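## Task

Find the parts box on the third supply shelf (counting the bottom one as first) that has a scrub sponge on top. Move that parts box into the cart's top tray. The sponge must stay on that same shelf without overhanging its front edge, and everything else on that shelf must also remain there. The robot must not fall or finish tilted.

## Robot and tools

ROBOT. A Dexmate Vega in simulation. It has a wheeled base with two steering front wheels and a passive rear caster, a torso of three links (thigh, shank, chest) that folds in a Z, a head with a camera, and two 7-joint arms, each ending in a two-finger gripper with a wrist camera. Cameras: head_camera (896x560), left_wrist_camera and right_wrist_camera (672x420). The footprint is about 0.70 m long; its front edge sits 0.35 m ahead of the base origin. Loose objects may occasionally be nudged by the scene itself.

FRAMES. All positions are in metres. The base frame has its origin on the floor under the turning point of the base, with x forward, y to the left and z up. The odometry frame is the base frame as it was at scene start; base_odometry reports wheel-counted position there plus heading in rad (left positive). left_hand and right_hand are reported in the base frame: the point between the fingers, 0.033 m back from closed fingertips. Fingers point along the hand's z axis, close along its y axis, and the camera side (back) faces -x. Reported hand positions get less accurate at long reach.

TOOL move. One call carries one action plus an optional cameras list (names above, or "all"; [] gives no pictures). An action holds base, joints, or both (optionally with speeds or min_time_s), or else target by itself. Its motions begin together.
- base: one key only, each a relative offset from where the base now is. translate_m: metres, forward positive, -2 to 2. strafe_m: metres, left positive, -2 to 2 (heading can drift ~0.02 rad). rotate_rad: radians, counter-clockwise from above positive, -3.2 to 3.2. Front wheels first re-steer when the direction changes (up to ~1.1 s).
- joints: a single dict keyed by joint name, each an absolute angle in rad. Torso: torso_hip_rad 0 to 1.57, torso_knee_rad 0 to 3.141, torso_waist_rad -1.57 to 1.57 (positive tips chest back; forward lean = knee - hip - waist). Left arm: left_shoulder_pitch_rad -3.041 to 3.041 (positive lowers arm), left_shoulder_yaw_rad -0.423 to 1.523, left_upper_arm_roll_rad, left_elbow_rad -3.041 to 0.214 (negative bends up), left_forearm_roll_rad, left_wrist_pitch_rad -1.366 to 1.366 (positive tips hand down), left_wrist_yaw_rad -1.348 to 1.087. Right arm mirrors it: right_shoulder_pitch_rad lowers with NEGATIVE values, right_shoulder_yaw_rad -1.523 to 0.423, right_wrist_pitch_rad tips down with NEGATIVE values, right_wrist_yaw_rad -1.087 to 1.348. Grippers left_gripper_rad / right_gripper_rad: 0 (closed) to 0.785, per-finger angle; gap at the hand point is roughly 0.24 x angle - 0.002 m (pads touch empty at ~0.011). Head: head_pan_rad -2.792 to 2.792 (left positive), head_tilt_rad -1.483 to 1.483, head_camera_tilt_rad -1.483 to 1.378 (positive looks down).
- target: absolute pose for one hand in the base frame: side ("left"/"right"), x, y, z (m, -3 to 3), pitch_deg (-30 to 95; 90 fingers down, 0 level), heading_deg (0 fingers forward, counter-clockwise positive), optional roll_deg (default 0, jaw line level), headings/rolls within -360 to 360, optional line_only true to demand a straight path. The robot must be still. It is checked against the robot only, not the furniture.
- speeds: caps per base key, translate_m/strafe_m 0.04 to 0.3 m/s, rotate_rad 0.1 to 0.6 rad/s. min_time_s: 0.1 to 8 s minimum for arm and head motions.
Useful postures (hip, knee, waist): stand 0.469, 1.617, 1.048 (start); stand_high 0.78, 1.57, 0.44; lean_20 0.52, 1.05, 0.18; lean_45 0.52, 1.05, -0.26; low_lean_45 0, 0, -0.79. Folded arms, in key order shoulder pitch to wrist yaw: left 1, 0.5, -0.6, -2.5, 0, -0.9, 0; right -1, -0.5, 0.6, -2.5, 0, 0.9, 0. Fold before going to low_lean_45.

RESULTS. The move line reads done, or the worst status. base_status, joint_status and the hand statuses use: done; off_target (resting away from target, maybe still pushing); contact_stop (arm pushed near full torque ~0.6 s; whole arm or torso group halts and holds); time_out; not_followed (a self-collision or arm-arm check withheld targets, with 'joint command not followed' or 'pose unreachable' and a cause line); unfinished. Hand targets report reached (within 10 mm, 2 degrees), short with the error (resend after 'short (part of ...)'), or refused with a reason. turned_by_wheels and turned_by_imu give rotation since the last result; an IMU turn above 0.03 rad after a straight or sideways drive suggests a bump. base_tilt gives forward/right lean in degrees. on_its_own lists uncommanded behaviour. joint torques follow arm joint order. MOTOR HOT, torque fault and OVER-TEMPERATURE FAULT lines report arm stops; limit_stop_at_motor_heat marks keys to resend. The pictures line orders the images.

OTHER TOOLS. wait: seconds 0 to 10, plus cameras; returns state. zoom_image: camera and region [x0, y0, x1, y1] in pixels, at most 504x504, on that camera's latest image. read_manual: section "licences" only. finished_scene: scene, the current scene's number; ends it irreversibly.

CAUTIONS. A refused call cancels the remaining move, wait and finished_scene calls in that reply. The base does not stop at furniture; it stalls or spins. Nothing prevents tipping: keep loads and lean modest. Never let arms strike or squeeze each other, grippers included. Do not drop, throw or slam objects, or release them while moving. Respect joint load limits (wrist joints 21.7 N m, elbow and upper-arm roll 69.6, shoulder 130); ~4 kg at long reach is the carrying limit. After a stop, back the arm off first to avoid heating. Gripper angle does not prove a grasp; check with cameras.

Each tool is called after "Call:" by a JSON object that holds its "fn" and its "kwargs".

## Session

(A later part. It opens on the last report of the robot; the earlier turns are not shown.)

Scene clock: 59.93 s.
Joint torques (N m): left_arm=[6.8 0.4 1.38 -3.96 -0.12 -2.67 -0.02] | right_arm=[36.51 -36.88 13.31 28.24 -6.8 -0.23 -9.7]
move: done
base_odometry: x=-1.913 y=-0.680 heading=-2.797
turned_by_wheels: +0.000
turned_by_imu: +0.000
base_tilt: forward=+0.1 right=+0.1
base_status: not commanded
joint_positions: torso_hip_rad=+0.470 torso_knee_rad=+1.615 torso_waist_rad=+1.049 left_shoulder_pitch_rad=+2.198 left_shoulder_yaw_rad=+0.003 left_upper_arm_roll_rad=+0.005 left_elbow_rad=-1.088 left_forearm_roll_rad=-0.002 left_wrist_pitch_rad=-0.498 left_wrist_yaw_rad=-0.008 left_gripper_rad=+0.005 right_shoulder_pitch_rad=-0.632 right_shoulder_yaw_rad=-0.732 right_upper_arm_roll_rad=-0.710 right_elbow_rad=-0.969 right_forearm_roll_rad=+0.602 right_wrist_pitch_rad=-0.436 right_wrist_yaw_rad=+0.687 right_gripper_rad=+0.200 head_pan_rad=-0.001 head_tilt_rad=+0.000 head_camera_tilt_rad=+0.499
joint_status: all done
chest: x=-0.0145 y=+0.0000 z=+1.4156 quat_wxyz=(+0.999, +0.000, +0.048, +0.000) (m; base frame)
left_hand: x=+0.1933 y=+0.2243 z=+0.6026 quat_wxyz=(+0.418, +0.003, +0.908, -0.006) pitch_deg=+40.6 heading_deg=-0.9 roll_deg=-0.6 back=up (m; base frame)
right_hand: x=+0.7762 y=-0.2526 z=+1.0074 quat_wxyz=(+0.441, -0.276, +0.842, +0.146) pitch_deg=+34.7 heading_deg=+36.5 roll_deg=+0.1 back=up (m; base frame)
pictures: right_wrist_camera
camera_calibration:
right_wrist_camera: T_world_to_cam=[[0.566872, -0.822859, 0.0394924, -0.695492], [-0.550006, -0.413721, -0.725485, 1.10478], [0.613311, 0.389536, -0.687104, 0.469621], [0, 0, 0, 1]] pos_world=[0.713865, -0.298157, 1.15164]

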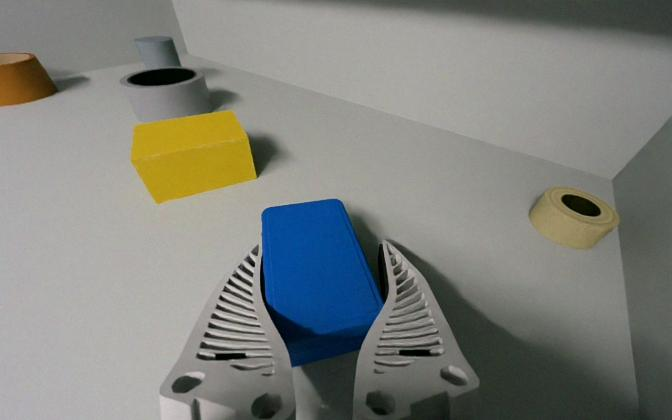

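Call:
{"fn": "move", "kwargs": {"joints": {"right_gripper_rad":0.12}, "cameras": []}}

Call:
{"fn": "move", "kwargs": {"target": {"side":"right","x":0.76,"y":-0.215,"z":1.065,"pitch_deg":35,"heading_deg":30,"line_only":true}, "cameras": ["right_wrist_camera"]}}

Scene clock: 60.77 s.
Joint torques (N m): left_arm=[7.73 -0.84 1.06 -4.65 -0.08 -3.1 0.16] | right_arm=[36.05 -36.56 13.82 27.96 -6.71 0.84 -9.65]
move: done
base_odometry: x=-1.913 y=-0.680 heading=-2.797
turned_by_wheels: +0.000
turned_by_imu: +0.000
base_tilt: forward=+0.0 right=+0.0
base_status: not commanded
joint_positions: torso_hip_rad=+0.470 torso_knee_rad=+1.615 torso_waist_rad=+1.049 left_shoulder_pitch_rad=+2.198 left_shoulder_yaw_rad=+0.003 left_upper_arm_roll_rad=+0.005 left_elbow_rad=-1.088 left_forearm_roll_rad=-0.002 left_wrist_pitch_rad=-0.498 left_wrist_yaw_rad=-0.008 left_gripper_rad=+0.005 right_shoulder_pitch_rad=-0.632 right_shoulder_yaw_rad=-0.732 right_upper_arm_roll_rad=-0.710 right_elbow_rad=-0.969 right_forearm_roll_rad=+0.602 right_wrist_pitch_rad=-0.435 right_wrist_yaw_rad=+0.687 right_gripper_rad=+0.121 head_pan_rad=-0.001 head_tilt_rad=+0.000 head_camera_tilt_rad=+0.499
joint_status: all done
chest: x=-0.0145 y=+0.0000 z=+1.4156 quat_wxyz=(+0.999, +0.000, +0.048, +0.000) (m; base frame)
left_hand: x=+0.1933 y=+0.2243 z=+0.6026 quat_wxyz=(+0.418, +0.003, +0.908, -0.006) pitch_deg=+40.6 heading_deg=-0.9 roll_deg=-0.6 back=up (m; base frame)
right_hand: x=+0.7762 y=-0.2526 z=+1.0074 quat_wxyz=(+0.441, -0.276, +0.842, +0.146) pitch_deg=+34.7 heading_deg=+36.5 roll_deg=+0.1 back=up (m; base frame)
pictures: none
No camera images: "cameras" was empty.

Scene clock: 64.17 s.
Joint torques (N m): left_arm=[7.04 0.89 1.26 -4.43 -0.07 -3.3 0.01] | right_arm=[16.12 -5.99 11.4 -10.29 0.18 2.13 -0.31]
move: done
base_odometry: x=-1.913 y=-0.680 heading=-2.797
turned_by_wheels: +0.000
turned_by_imu: +0.001
base_tilt: forward=+0.2 right=+0.3
base_status: not commanded
joint_positions: torso_hip_rad=+0.469 torso_knee_rad=+1.617 torso_waist_rad=+1.048 left_shoulder_pitch_rad=+2.198 left_shoulder_yaw_rad=+0.003 left_upper_arm_roll_rad=+0.005 left_elbow_rad=-1.088 left_forearm_roll_rad=-0.002 left_wrist_pitch_rad=-0.498 left_wrist_yaw_rad=-0.008 left_gripper_rad=+0.005 right_shoulder_pitch_rad=-0.751 right_shoulder_yaw_rad=-0.806 right_upper_arm_roll_rad=-0.549 right_elbow_rad=-1.454 right_forearm_roll_rad=+0.777 right_wrist_pitch_rad=-0.810 right_wrist_yaw_rad=+0.341 right_gripper_rad=+0.121 head_pan_rad=-0.001 head_tilt_rad=+0.000 head_camera_tilt_rad=+0.499
joint_status: not commanded
chest: x=-0.0112 y=+0.0000 z=+1.4155 quat_wxyz=(+0.999, +0.000, +0.050, +0.000) (m; base frame)
left_hand: x=+0.1935 y=+0.2243 z=+0.6017 quat_wxyz=(+0.416, +0.003, +0.909, -0.006) pitch_deg=+40.8 heading_deg=-0.9 roll_deg=-0.6 back=up (m; base frame)
right_hand: x=+0.7623 y=-0.2155 z=+1.0607 quat_wxyz=(+0.444, -0.230, +0.858, +0.120) pitch_deg=+35.2 heading_deg=+30.2 roll_deg=+0.2 back=up (m; base frame)
right_hand_status: reached (straight line, planned for 1.9 s): 5 mm and 0.3 deg off.
pictures: right_wrist_camera
camera_calibration:
right_wrist_camera: T_world_to_cam=[[0.47314, -0.88012, 0.039085, -0.599613], [-0.598227, -0.353534, -0.719124, 1.1941], [0.646733, 0.316865, -0.693782, 0.46616], [0, 0, 0, 1]] pos_world=[0.696562, -0.253287, 1.20555]

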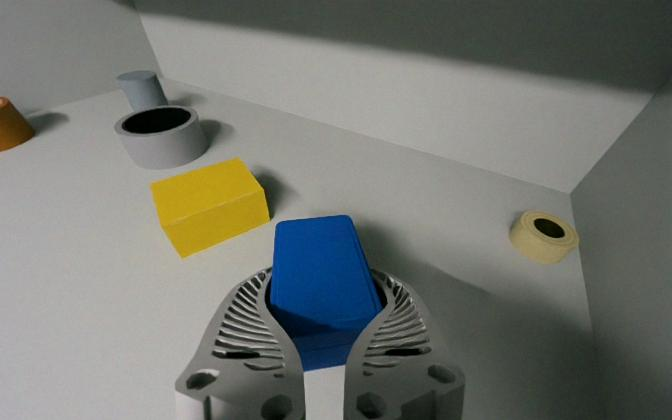

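Call:
{"fn": "move", "kwargs": {"base": {"translate_m":-0.5}, "cameras": []}}

Call:
{"fn": "move", "kwargs": {"base": {"rotate_rad":-2.46}, "cameras": ["head_camera"]}}

Call:
{"fn": "move", "kwargs": {"base": {"translate_m":1.9}, "joints": {"right_shoulder_pitch_rad":-0.708,"right_shoulder_yaw_rad":-0.088,"right_upper_arm_roll_rad":-0.587,"right_elbow_rad":-0.515,"right_forearm_roll_rad":0.66,"right_wrist_pitch_rad":-0.218,"right_wrist_yaw_rad":-0.284}, "min_time_s": 5, "cameras": ["head_camera","right_wrist_camera"]}}

Scene clock: 68.83 s.
Joint torques (N m): left_arm=[7.05 0.05 0.73 -3.44 -0.12 -2.98 0] | right_arm=[15.64 -5.97 11.11 -8.66 0.38 2.85 -0.02]
move: done
base_odometry: x=-1.442 y=-0.512 heading=-2.798
turned_by_wheels: -0.001
turned_by_imu: +0.002
base_tilt: forward=+0.1 right=+0.4
base_status: done
joint_positions: torso_hip_rad=+0.469 torso_knee_rad=+1.617 torso_waist_rad=+1.048 left_shoulder_pitch_rad=+2.198 left_shoulder_yaw_rad=+0.003 left_upper_arm_roll_rad=+0.005 left_elbow_rad=-1.088 left_forearm_roll_rad=-0.002 left_wrist_pitch_rad=-0.498 left_wrist_yaw_rad=-0.008 left_gripper_rad=+0.005 right_shoulder_pitch_rad=-0.753 right_shoulder_yaw_rad=-0.806 right_upper_arm_roll_rad=-0.547 right_elbow_rad=-1.460 right_forearm_roll_rad=+0.779 right_wrist_pitch_rad=-0.815 right_wrist_yaw_rad=+0.336 right_gripper_rad=+0.121 head_pan_rad=-0.001 head_tilt_rad=+0.000 head_camera_tilt_rad=+0.499
joint_status: not commanded
chest: x=-0.0111 y=+0.0000 z=+1.4155 quat_wxyz=(+0.999, +0.000, +0.050, +0.000) (m; base frame)
left_hand: x=+0.1935 y=+0.2243 z=+0.6016 quat_wxyz=(+0.416, +0.003, +0.909, -0.006) pitch_deg=+40.8 heading_deg=-0.9 roll_deg=-0.6 back=up (m; base frame)
right_hand: x=+0.7619 y=-0.2150 z=+1.0612 quat_wxyz=(+0.444, -0.229, +0.858, +0.120) pitch_deg=+35.3 heading_deg=+30.1 roll_deg=+0.2 back=up (m; base frame)
pictures: none
No camera images: "cameras" was empty.

Scene clock: 74.53 s.
Joint torques (N m): left_arm=[6.81 0.6 0.79 -3.5 -0.05 -2.83 -0.01] | right_arm=[18.52 -5.52 11.91 -9.54 0.09 3.39 -0.16]
move: done
base_odometry: x=-1.441 y=-0.512 heading=+1.028
turned_by_wheels: -2.458
turned_by_imu: -2.390
base_tilt: forward=+0.2 right=+0.3
base_status: done
joint_positions: torso_hip_rad=+0.469 torso_knee_rad=+1.617 torso_waist_rad=+1.048 left_shoulder_pitch_rad=+2.198 left_shoulder_yaw_rad=+0.003 left_upper_arm_roll_rad=+0.005 left_elbow_rad=-1.088 left_forearm_roll_rad=-0.002 left_wrist_pitch_rad=-0.498 left_wrist_yaw_rad=-0.008 left_gripper_rad=+0.005 right_shoulder_pitch_rad=-0.753 right_shoulder_yaw_rad=-0.806 right_upper_arm_roll_rad=-0.547 right_elbow_rad=-1.460 right_forearm_roll_rad=+0.779 right_wrist_pitch_rad=-0.815 right_wrist_yaw_rad=+0.336 right_gripper_rad=+0.121 head_pan_rad=-0.001 head_tilt_rad=+0.000 head_camera_tilt_rad=+0.499
joint_status: not commanded
chest: x=-0.0111 y=+0.0000 z=+1.4155 quat_wxyz=(+0.999, +0.000, +0.050, +0.000) (m; base frame)
left_hand: x=+0.1935 y=+0.2243 z=+0.6016 quat_wxyz=(+0.416, +0.003, +0.909, -0.006) pitch_deg=+40.8 heading_deg=-0.9 roll_deg=-0.6 back=up (m; base frame)
right_hand: x=+0.7619 y=-0.2151 z=+1.0612 quat_wxyz=(+0.444, -0.229, +0.858, +0.120) pitch_deg=+35.3 heading_deg=+30.1 roll_deg=+0.2 back=up (m; base frame)
pictures: head_camera
camera_calibration:
head_camera: T_world_to_cam=[[0.0143438, -0.999797, 0.0141304, 0.00872101], [-0.560605, -0.019743, -0.827848, 1.23015], [0.827959, 0.00395292, -0.560774, 0.857625], [0, 0, 0, 1]] pos_world=[-0.0205771, 0.029616, 1.49919]

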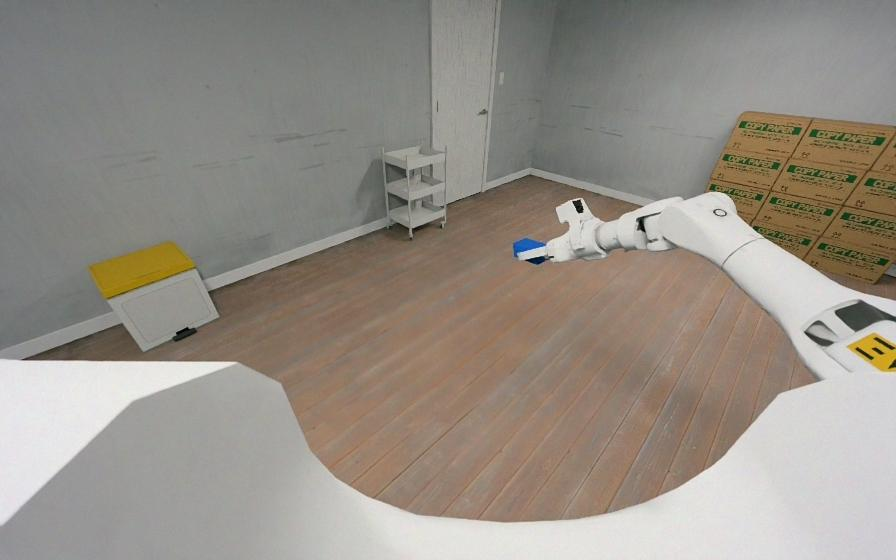

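Scene clock: 82.80 s.
Joint torques (N m): left_arm=[6.86 -0.46 0.93 -4.8 -0.02 -3.14 0.1] | right_arm=[26.03 3.16 -0.28 -6.48 -0.47 3.85 -0.12]
move: done
base_odometry: x=-0.455 y=+1.112 heading=+1.027
turned_by_wheels: -0.001
turned_by_imu: -0.009
base_tilt: forward=+0.2 right=+0.3
base_status: done
joint_positions: torso_hip_rad=+0.469 torso_knee_rad=+1.617 torso_waist_rad=+1.048 left_shoulder_pitch_rad=+2.198 left_shoulder_yaw_rad=+0.003 left_upper_arm_roll_rad=+0.005 left_elbow_rad=-1.088 left_forearm_roll_rad=-0.002 left_wrist_pitch_rad=-0.498 left_wrist_yaw_rad=-0.008 left_gripper_rad=+0.005 right_shoulder_pitch_rad=-0.708 right_shoulder_yaw_rad=-0.088 right_upper_arm_roll_rad=-0.587 right_elbow_rad=-0.515 right_forearm_roll_rad=+0.660 right_wrist_pitch_rad=-0.219 right_wrist_yaw_rad=-0.284 right_gripper_rad=+0.121 head_pan_rad=-0.001 head_tilt_rad=+0.000 head_camera_tilt_rad=+0.499
joint_status: all done
chest: x=-0.0109 y=+0.0000 z=+1.4155 quat_wxyz=(+0.999, +0.000, +0.050, +0.000) (m; base frame)
left_hand: x=+0.1936 y=+0.2243 z=+0.6016 quat_wxyz=(+0.416, +0.003, +0.909, -0.006) pitch_deg=+40.8 heading_deg=-0.9 roll_deg=-0.6 back=up (m; base frame)
right_hand: x=+0.8194 y=-0.1998 z=+0.8553 quat_wxyz=(+0.461, +0.039, +0.887, -0.020) pitch_deg=+35.1 heading_deg=-5.0 roll_deg=+0.1 back=up (m; base frame)
pictures: head_camera, right_wrist_camera
camera_calibration:
head_camera: T_world_to_cam=[[0.0143459, -0.999797, 0.0141252, 0.0087261], [-0.560788, -0.0197407, -0.827724, 1.23007], [0.827835, 0.00395325, -0.560958, 0.857732], [0, 0, 0, 1]] pos_world=[-0.020378, 0.029616, 1.49919]
right_wrist_camera: T_world_to_cam=[[-0.118234, -0.99215, 0.0407417, -0.144062], [-0.691416, 0.0528078, -0.720524, 1.24481], [0.712717, -0.11336, -0.692232, 0.140508], [0, 0, 0, 1]] pos_world=[0.743509, -0.192739, 1.00005]

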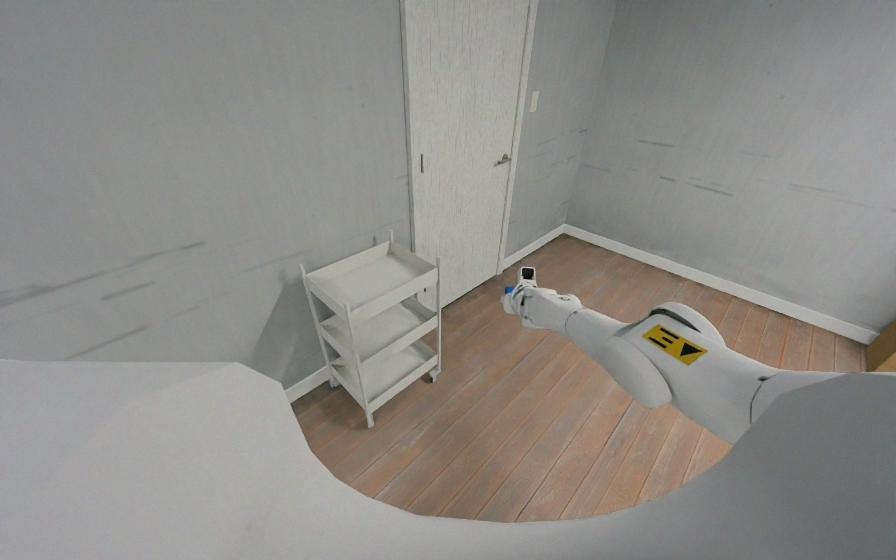

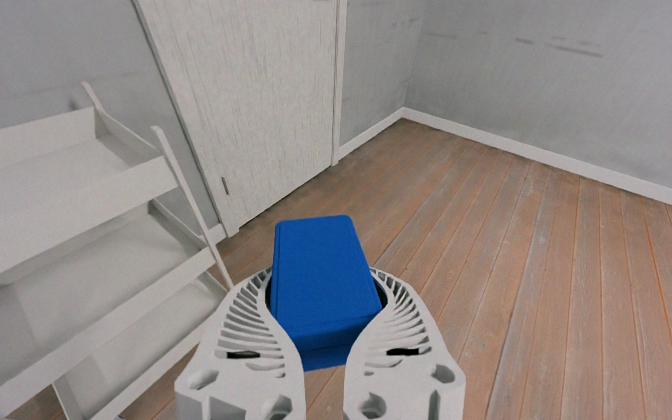

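Call:
{"fn": "move", "kwargs": {"base": {"rotate_rad":-0.2}, "cameras": []}}

Call:
{"fn": "move", "kwargs": {"base": {"translate_m":0.48}, "cameras": []}}

Call:
{"fn": "move", "kwargs": {"base": {"rotate_rad":1.0}, "cameras": ["head_camera","right_wrist_camera"]}}

Scene clock: 85.63 s.
Joint torques (N m): left_arm=[6.44 0.66 1.2 -4.27 -0.07 -3.14 -0.05] | right_arm=[27.44 0.73 -0.39 -6.25 -0.82 2.73 -0.26]
move: done
base_odometry: x=-0.455 y=+1.112 heading=+0.827
turned_by_wheels: -0.200
turned_by_imu: -0.194
base_tilt: forward=+0.2 right=+0.3
base_status: done
joint_positions: torso_hip_rad=+0.469 torso_knee_rad=+1.617 torso_waist_rad=+1.048 left_shoulder_pitch_rad=+2.198 left_shoulder_yaw_rad=+0.003 left_upper_arm_roll_rad=+0.005 left_elbow_rad=-1.088 left_forearm_roll_rad=-0.002 left_wrist_pitch_rad=-0.498 left_wrist_yaw_rad=-0.008 left_gripper_rad=+0.005 right_shoulder_pitch_rad=-0.708 right_shoulder_yaw_rad=-0.088 right_upper_arm_roll_rad=-0.587 right_elbow_rad=-0.515 right_forearm_roll_rad=+0.660 right_wrist_pitch_rad=-0.218 right_wrist_yaw_rad=-0.284 right_gripper_rad=+0.121 head_pan_rad=+0.000 head_tilt_rad=+0.000 head_camera_tilt_rad=+0.499
joint_status: not commanded
chest: x=-0.0109 y=+0.0000 z=+1.4155 quat_wxyz=(+0.999, +0.000, +0.050, +0.000) (m; base frame)
left_hand: x=+0.1936 y=+0.2243 z=+0.6016 quat_wxyz=(+0.416, +0.003, +0.909, -0.006) pitch_deg=+40.8 heading_deg=-0.9 roll_deg=-0.6 back=up (m; base frame)
right_hand: x=+0.8193 y=-0.1998 z=+0.8553 quat_wxyz=(+0.461, +0.039, +0.887, -0.020) pitch_deg=+35.1 heading_deg=-5.0 roll_deg=+0.1 back=up (m; base frame)
pictures: none
No camera images: "cameras" was empty.

Scene clock: 89.17 s.
Joint torques (N m): left_arm=[6.12 0.01 1.38 -3.11 -0.09 -2.46 -0.01] | right_arm=[26.56 0.17 0.82 -9.04 -0.58 3.77 0.06]
move: done
base_odometry: x=-0.129 y=+1.464 heading=+0.826
turned_by_wheels: -0.001
turned_by_imu: -0.003
base_tilt: forward=+0.2 right=+0.3
base_status: done
joint_positions: torso_hip_rad=+0.469 torso_knee_rad=+1.617 torso_waist_rad=+1.048 left_shoulder_pitch_rad=+2.198 left_shoulder_yaw_rad=+0.003 left_upper_arm_roll_rad=+0.005 left_elbow_rad=-1.088 left_forearm_roll_rad=-0.002 left_wrist_pitch_rad=-0.498 left_wrist_yaw_rad=-0.008 left_gripper_rad=+0.005 right_shoulder_pitch_rad=-0.708 right_shoulder_yaw_rad=-0.088 right_upper_arm_roll_rad=-0.587 right_elbow_rad=-0.515 right_forearm_roll_rad=+0.660 right_wrist_pitch_rad=-0.218 right_wrist_yaw_rad=-0.284 right_gripper_rad=+0.121 head_pan_rad=+0.000 head_tilt_rad=+0.000 head_camera_tilt_rad=+0.499
joint_status: not commanded
chest: x=-0.0109 y=+0.0000 z=+1.4155 quat_wxyz=(+0.999, +0.000, +0.050, +0.000) (m; base frame)
left_hand: x=+0.1936 y=+0.2243 z=+0.6016 quat_wxyz=(+0.416, +0.003, +0.909, -0.006) pitch_deg=+40.8 heading_deg=-0.9 roll_deg=-0.6 back=up (m; base frame)
right_hand: x=+0.8194 y=-0.1998 z=+0.8553 quat_wxyz=(+0.461, +0.039, +0.887, -0.020) pitch_deg=+35.1 heading_deg=-5.0 roll_deg=+0.1 back=up (m; base frame)
pictures: none
No camera images: "cameras" was empty.

Scene clock: 92.40 s.
Joint torques (N m): left_arm=[6.37 -0.19 1.29 -4.01 -0.04 -2.53 0] | right_arm=[28.63 -0.92 -0.33 -6.13 -0.39 2.96 -0.21]
move: done
base_odometry: x=-0.129 y=+1.466 heading=+1.825
turned_by_wheels: +0.999
turned_by_imu: +0.972
base_tilt: forward=+0.1 right=+0.3
base_status: done
joint_positions: torso_hip_rad=+0.469 torso_knee_rad=+1.617 torso_waist_rad=+1.048 left_shoulder_pitch_rad=+2.198 left_shoulder_yaw_rad=+0.003 left_upper_arm_roll_rad=+0.005 left_elbow_rad=-1.088 left_forearm_roll_rad=-0.002 left_wrist_pitch_rad=-0.498 left_wrist_yaw_rad=-0.008 left_gripper_rad=+0.005 right_shoulder_pitch_rad=-0.708 right_shoulder_yaw_rad=-0.088 right_upper_arm_roll_rad=-0.587 right_elbow_rad=-0.515 right_forearm_roll_rad=+0.660 right_wrist_pitch_rad=-0.218 right_wrist_yaw_rad=-0.284 right_gripper_rad=+0.121 head_pan_rad=+0.000 head_tilt_rad=+0.000 head_camera_tilt_rad=+0.499
joint_status: not commanded
chest: x=-0.0109 y=+0.0000 z=+1.4155 quat_wxyz=(+0.999, +0.000, +0.050, +0.000) (m; base frame)
left_hand: x=+0.1936 y=+0.2243 z=+0.6016 quat_wxyz=(+0.416, +0.003, +0.909, -0.006) pitch_deg=+40.8 heading_deg=-0.9 roll_deg=-0.6 back=up (m; base frame)
right_hand: x=+0.8194 y=-0.1998 z=+0.8553 quat_wxyz=(+0.461, +0.039, +0.887, -0.020) pitch_deg=+35.1 heading_deg=-5.0 roll_deg=+0.1 back=up (m; base frame)
pictures: head_camera, right_wrist_camera
camera_calibration:
head_camera: T_world_to_cam=[[0.0144851, -0.999795, 0.0141502, 0.00869136], [-0.560786, -0.0198396, -0.827723, 1.23007], [0.827834, 0.00405436, -0.560959, 0.857731], [0, 0, 0, 1]] pos_world=[-0.0203785, 0.0296161, 1.49919]
right_wrist_camera: T_world_to_cam=[[-0.118305, -0.992138, 0.0408094, -0.144074], [-0.691412, 0.0528087, -0.720528, 1.24481], [0.712708, -0.113458, -0.692224, 0.140487], [0, 0, 0, 1]] pos_world=[0.743509, -0.192739, 1.00005]

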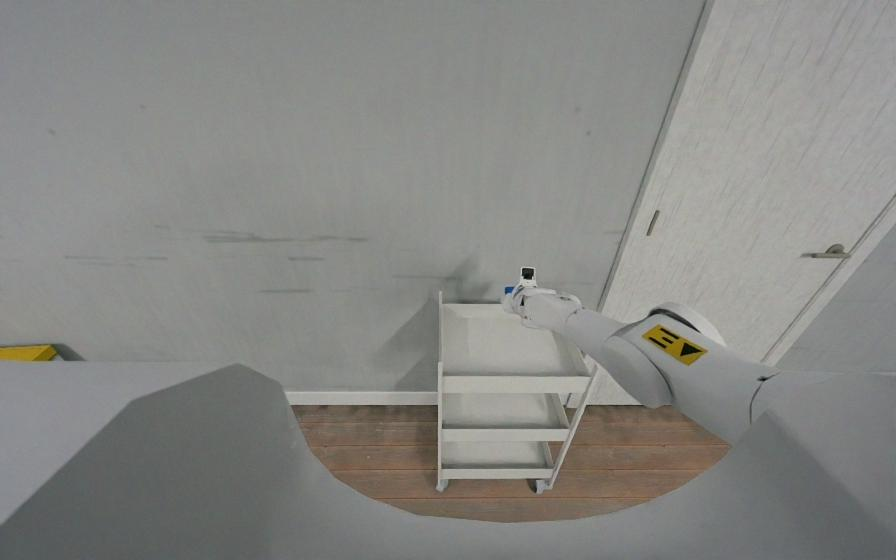

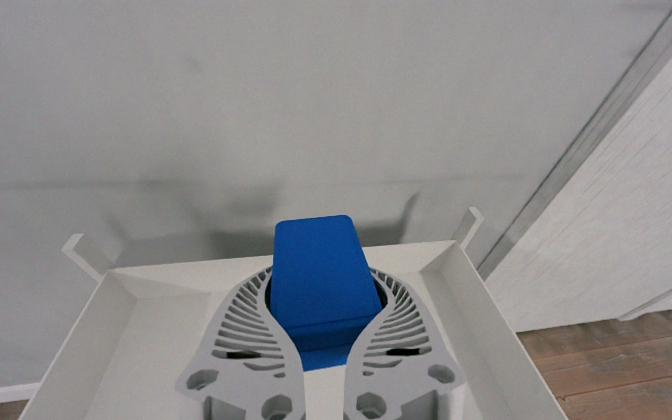

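Call:
{"fn": "move", "kwargs": {"joints": {"torso_hip_rad":0.065,"torso_knee_rad":1.035,"torso_waist_rad":0.87}, "cameras": ["right_wrist_camera"]}}

Call:
{"fn": "move", "kwargs": {"joints": {"torso_hip_rad":0.05,"torso_knee_rad":1.02,"torso_waist_rad":0.87}, "cameras": ["right_wrist_camera"]}}

Scene clock: 96.20 s.
Joint torques (N m): left_arm=[7.33 0.15 0.91 -3.32 -0.11 -2.89 0] | right_arm=[21.46 0.07 0.51 -7.65 0.12 0.67 -0.02]
move: done
base_odometry: x=-0.129 y=+1.466 heading=+1.825
turned_by_wheels: +0.000
turned_by_imu: +0.001
base_tilt: forward=+0.2 right=+0.3
base_status: not commanded
joint_positions: torso_hip_rad=+0.065 torso_knee_rad=+1.035 torso_waist_rad=+0.870 left_shoulder_pitch_rad=+2.198 left_shoulder_yaw_rad=+0.003 left_upper_arm_roll_rad=+0.005 left_elbow_rad=-1.088 left_forearm_roll_rad=-0.002 left_wrist_pitch_rad=-0.498 left_wrist_yaw_rad=-0.008 left_gripper_rad=+0.005 right_shoulder_pitch_rad=-0.708 right_shoulder_yaw_rad=-0.088 right_upper_arm_roll_rad=-0.587 right_elbow_rad=-0.515 right_forearm_roll_rad=+0.660 right_wrist_pitch_rad=-0.218 right_wrist_yaw_rad=-0.284 right_gripper_rad=+0.121 head_pan_rad=+0.000 head_tilt_rad=+0.000 head_camera_tilt_rad=+0.499
joint_status: all done
chest: x=-0.0095 y=+0.0000 z=+1.2506 quat_wxyz=(+0.999, +0.000, +0.050, +0.000) (m; base frame)
left_hand: x=+0.1956 y=+0.2243 z=+0.4369 quat_wxyz=(+0.417, +0.003, +0.909, -0.006) pitch_deg=+40.8 heading_deg=-0.9 roll_deg=-0.6 back=up (m; base frame)
right_hand: x=+0.8215 y=-0.1998 z=+0.6914 quat_wxyz=(+0.461, +0.039, +0.886, -0.020) pitch_deg=+35.0 heading_deg=-5.0 roll_deg=+0.1 back=up (m; base frame)
pictures: right_wrist_camera
camera_calibration:
right_wrist_camera: T_world_to_cam=[[-0.118443, -0.992127, 0.0406821, -0.136934], [-0.690279, 0.0528175, -0.721613, 1.12809], [0.713783, -0.113552, -0.6911, 0.0237782], [0, 0, 0, 1]] pos_world=[0.745507, -0.192739, 0.83605]

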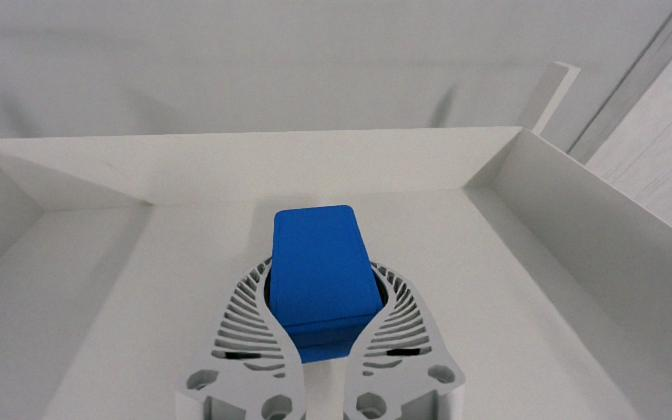

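Scene clock: 96.97 s.
Joint torques (N m): left_arm=[6.41 0.49 1.18 -3.87 0.01 -2.82 -0.12] | right_arm=[19.89 -0.25 -0.06 -5.73 -0.08 0.28 -0.5]
move: done
base_odometry: x=-0.129 y=+1.466 heading=+1.825
turned_by_wheels: +0.000
turned_by_imu: +0.000
base_tilt: forward=+0.1 right=+0.4
base_status: not commanded
joint_positions: torso_hip_rad=+0.050 torso_knee_rad=+1.020 torso_waist_rad=+0.870 left_shoulder_pitch_rad=+2.198 left_shoulder_yaw_rad=+0.003 left_upper_arm_roll_rad=+0.005 left_elbow_rad=-1.088 left_forearm_roll_rad=-0.002 left_wrist_pitch_rad=-0.498 left_wrist_yaw_rad=-0.008 left_gripper_rad=+0.005 right_shoulder_pitch_rad=-0.708 right_shoulder_yaw_rad=-0.088 right_upper_arm_roll_rad=-0.587 right_elbow_rad=-0.515 right_forearm_roll_rad=+0.660 right_wrist_pitch_rad=-0.218 right_wrist_yaw_rad=-0.284 right_gripper_rad=+0.120 head_pan_rad=+0.000 head_tilt_rad=+0.000 head_camera_tilt_rad=+0.499
joint_status: all done
chest: x=-0.0080 y=+0.0000 z=+1.2447 quat_wxyz=(+0.999, +0.000, +0.050, +0.000) (m; base frame)
left_hand: x=+0.1972 y=+0.2243 z=+0.4311 quat_wxyz=(+0.417, +0.003, +0.909, -0.006) pitch_deg=+40.7 heading_deg=-0.9 roll_deg=-0.6 back=up (m; base frame)
right_hand: x=+0.8232 y=-0.1997 z=+0.6859 quat_wxyz=(+0.462, +0.039, +0.886, -0.020) pitch_deg=+35.0 heading_deg=-5.0 roll_deg=+0.1 back=up (m; base frame)
pictures: right_wrist_camera
camera_calibration:
right_wrist_camera: T_world_to_cam=[[-0.118323, -0.99215, 0.0404822, -0.136346], [-0.689823, 0.052806, -0.722049, 1.12517], [0.714243, -0.11336, -0.690656, 0.018102], [0, 0, 0, 1]] pos_world=[0.747106, -0.192639, 0.83045]

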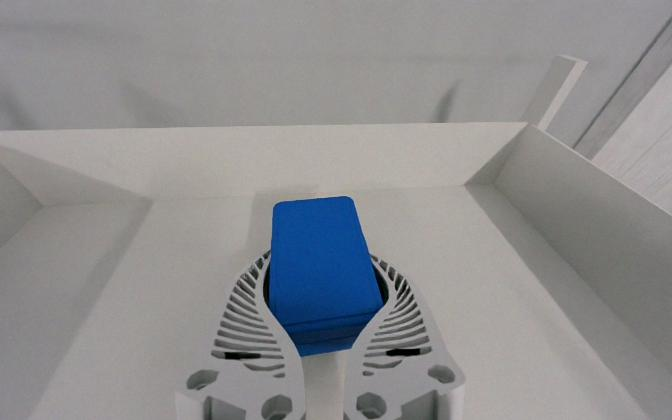

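Contact. Release, raise, finish.

Call:
{"fn": "move", "kwargs": {"joints": {"right_gripper_rad":0.5}, "cameras": ["right_wrist_camera"]}}

Call:
{"fn": "move", "kwargs": {"joints": {"torso_hip_rad":0.2,"torso_knee_rad":1.22,"torso_waist_rad":0.92}, "cameras": []}}

Call:
{"fn": "finished_scene", "kwargs": {"scene": 3}}

Scene clock: 98.17 s.
Joint torques (N m): left_arm=[7.21 -0.21 1.56 -4.57 -0.07 -2.73 0.02] | right_arm=[17.49 -1.43 0.11 -3.64 -0.02 0.28 0.01]
move: done
base_odometry: x=-0.129 y=+1.466 heading=+1.825
turned_by_wheels: +0.000
turned_by_imu: +0.000
base_tilt: forward=+0.1 right=+0.3
base_status: not commanded
joint_positions: torso_hip_rad=+0.050 torso_knee_rad=+1.020 torso_waist_rad=+0.870 left_shoulder_pitch_rad=+2.198 left_shoulder_yaw_rad=+0.003 left_upper_arm_roll_rad=+0.005 left_elbow_rad=-1.088 left_forearm_roll_rad=-0.002 left_wrist_pitch_rad=-0.498 left_wrist_yaw_rad=-0.008 left_gripper_rad=+0.005 right_shoulder_pitch_rad=-0.708 right_shoulder_yaw_rad=-0.088 right_upper_arm_roll_rad=-0.587 right_elbow_rad=-0.515 right_forearm_roll_rad=+0.660 right_wrist_pitch_rad=-0.218 right_wrist_yaw_rad=-0.284 right_gripper_rad=+0.500 head_pan_rad=+0.000 head_tilt_rad=+0.000 head_camera_tilt_rad=+0.499
joint_status: all done
chest: x=-0.0078 y=+0.0000 z=+1.2447 quat_wxyz=(+0.999, +0.000, +0.050, +0.000) (m; base frame)
left_hand: x=+0.1972 y=+0.2243 z=+0.4310 quat_wxyz=(+0.417, +0.003, +0.909, -0.006) pitch_deg=+40.8 heading_deg=-0.9 roll_deg=-0.6 back=up (m; base frame)
right_hand: x=+0.8233 y=-0.1997 z=+0.6858 quat_wxyz=(+0.461, +0.039, +0.886, -0.020) pitch_deg=+35.0 heading_deg=-5.0 roll_deg=+0.1 back=up (m; base frame)
pictures: right_wrist_camera
camera_calibration:
right_wrist_camera: T_world_to_cam=[[-0.118317, -0.99215, 0.0404992, -0.136348], [-0.689926, 0.0528064, -0.721951, 1.12516], [0.714145, -0.113361, -0.690758, 0.0181193], [0, 0, 0, 1]] pos_world=[0.747206, -0.192639, 0.83035]

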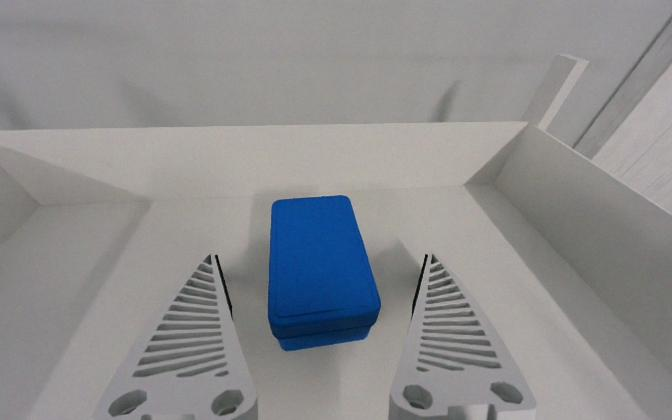

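Scene clock: 100.17 s.
Joint torques (N m): left_arm=[7.6 0.2 1.34 -4.55 -0.09 -3.12 0.11] | right_arm=[17.46 -1.32 0.59 -5.65 -0.34 2.68 -0.21]
move: done
base_odometry: x=-0.129 y=+1.466 heading=+1.825
turned_by_wheels: +0.000
turned_by_imu: +0.001
base_tilt: forward=+0.1 right=+0.3
base_status: not commanded
joint_positions: torso_hip_rad=+0.200 torso_knee_rad=+1.220 torso_waist_rad=+0.920 left_shoulder_pitch_rad=+2.198 left_shoulder_yaw_rad=+0.003 left_upper_arm_roll_rad=+0.005 left_elbow_rad=-1.088 left_forearm_roll_rad=-0.002 left_wrist_pitch_rad=-0.498 left_wrist_yaw_rad=-0.008 left_gripper_rad=+0.005 right_shoulder_pitch_rad=-0.708 right_shoulder_yaw_rad=-0.088 right_upper_arm_roll_rad=-0.587 right_elbow_rad=-0.515 right_forearm_roll_rad=+0.660 right_wrist_pitch_rad=-0.218 right_wrist_yaw_rad=-0.284 right_gripper_rad=+0.500 head_pan_rad=+0.000 head_tilt_rad=+0.000 head_camera_tilt_rad=+0.499
joint_status: all done
chest: x=-0.0072 y=+0.0000 z=+1.3090 quat_wxyz=(+0.999, +0.000, +0.050, +0.000) (m; base frame)
left_hand: x=+0.1973 y=+0.2243 z=+0.4951 quat_wxyz=(+0.416, +0.003, +0.909, -0.006) pitch_deg=+40.8 heading_deg=-0.9 roll_deg=-0.6 back=up (m; base frame)
right_hand: x=+0.8234 y=-0.1997 z=+0.7493 quat_wxyz=(+0.461, +0.039, +0.886, -0.020) pitch_deg=+35.1 heading_deg=-5.0 roll_deg=+0.1 back=up (m; base frame)
pictures: none
No camera images: "cameras" was empty.

The scene is finished: the task was done.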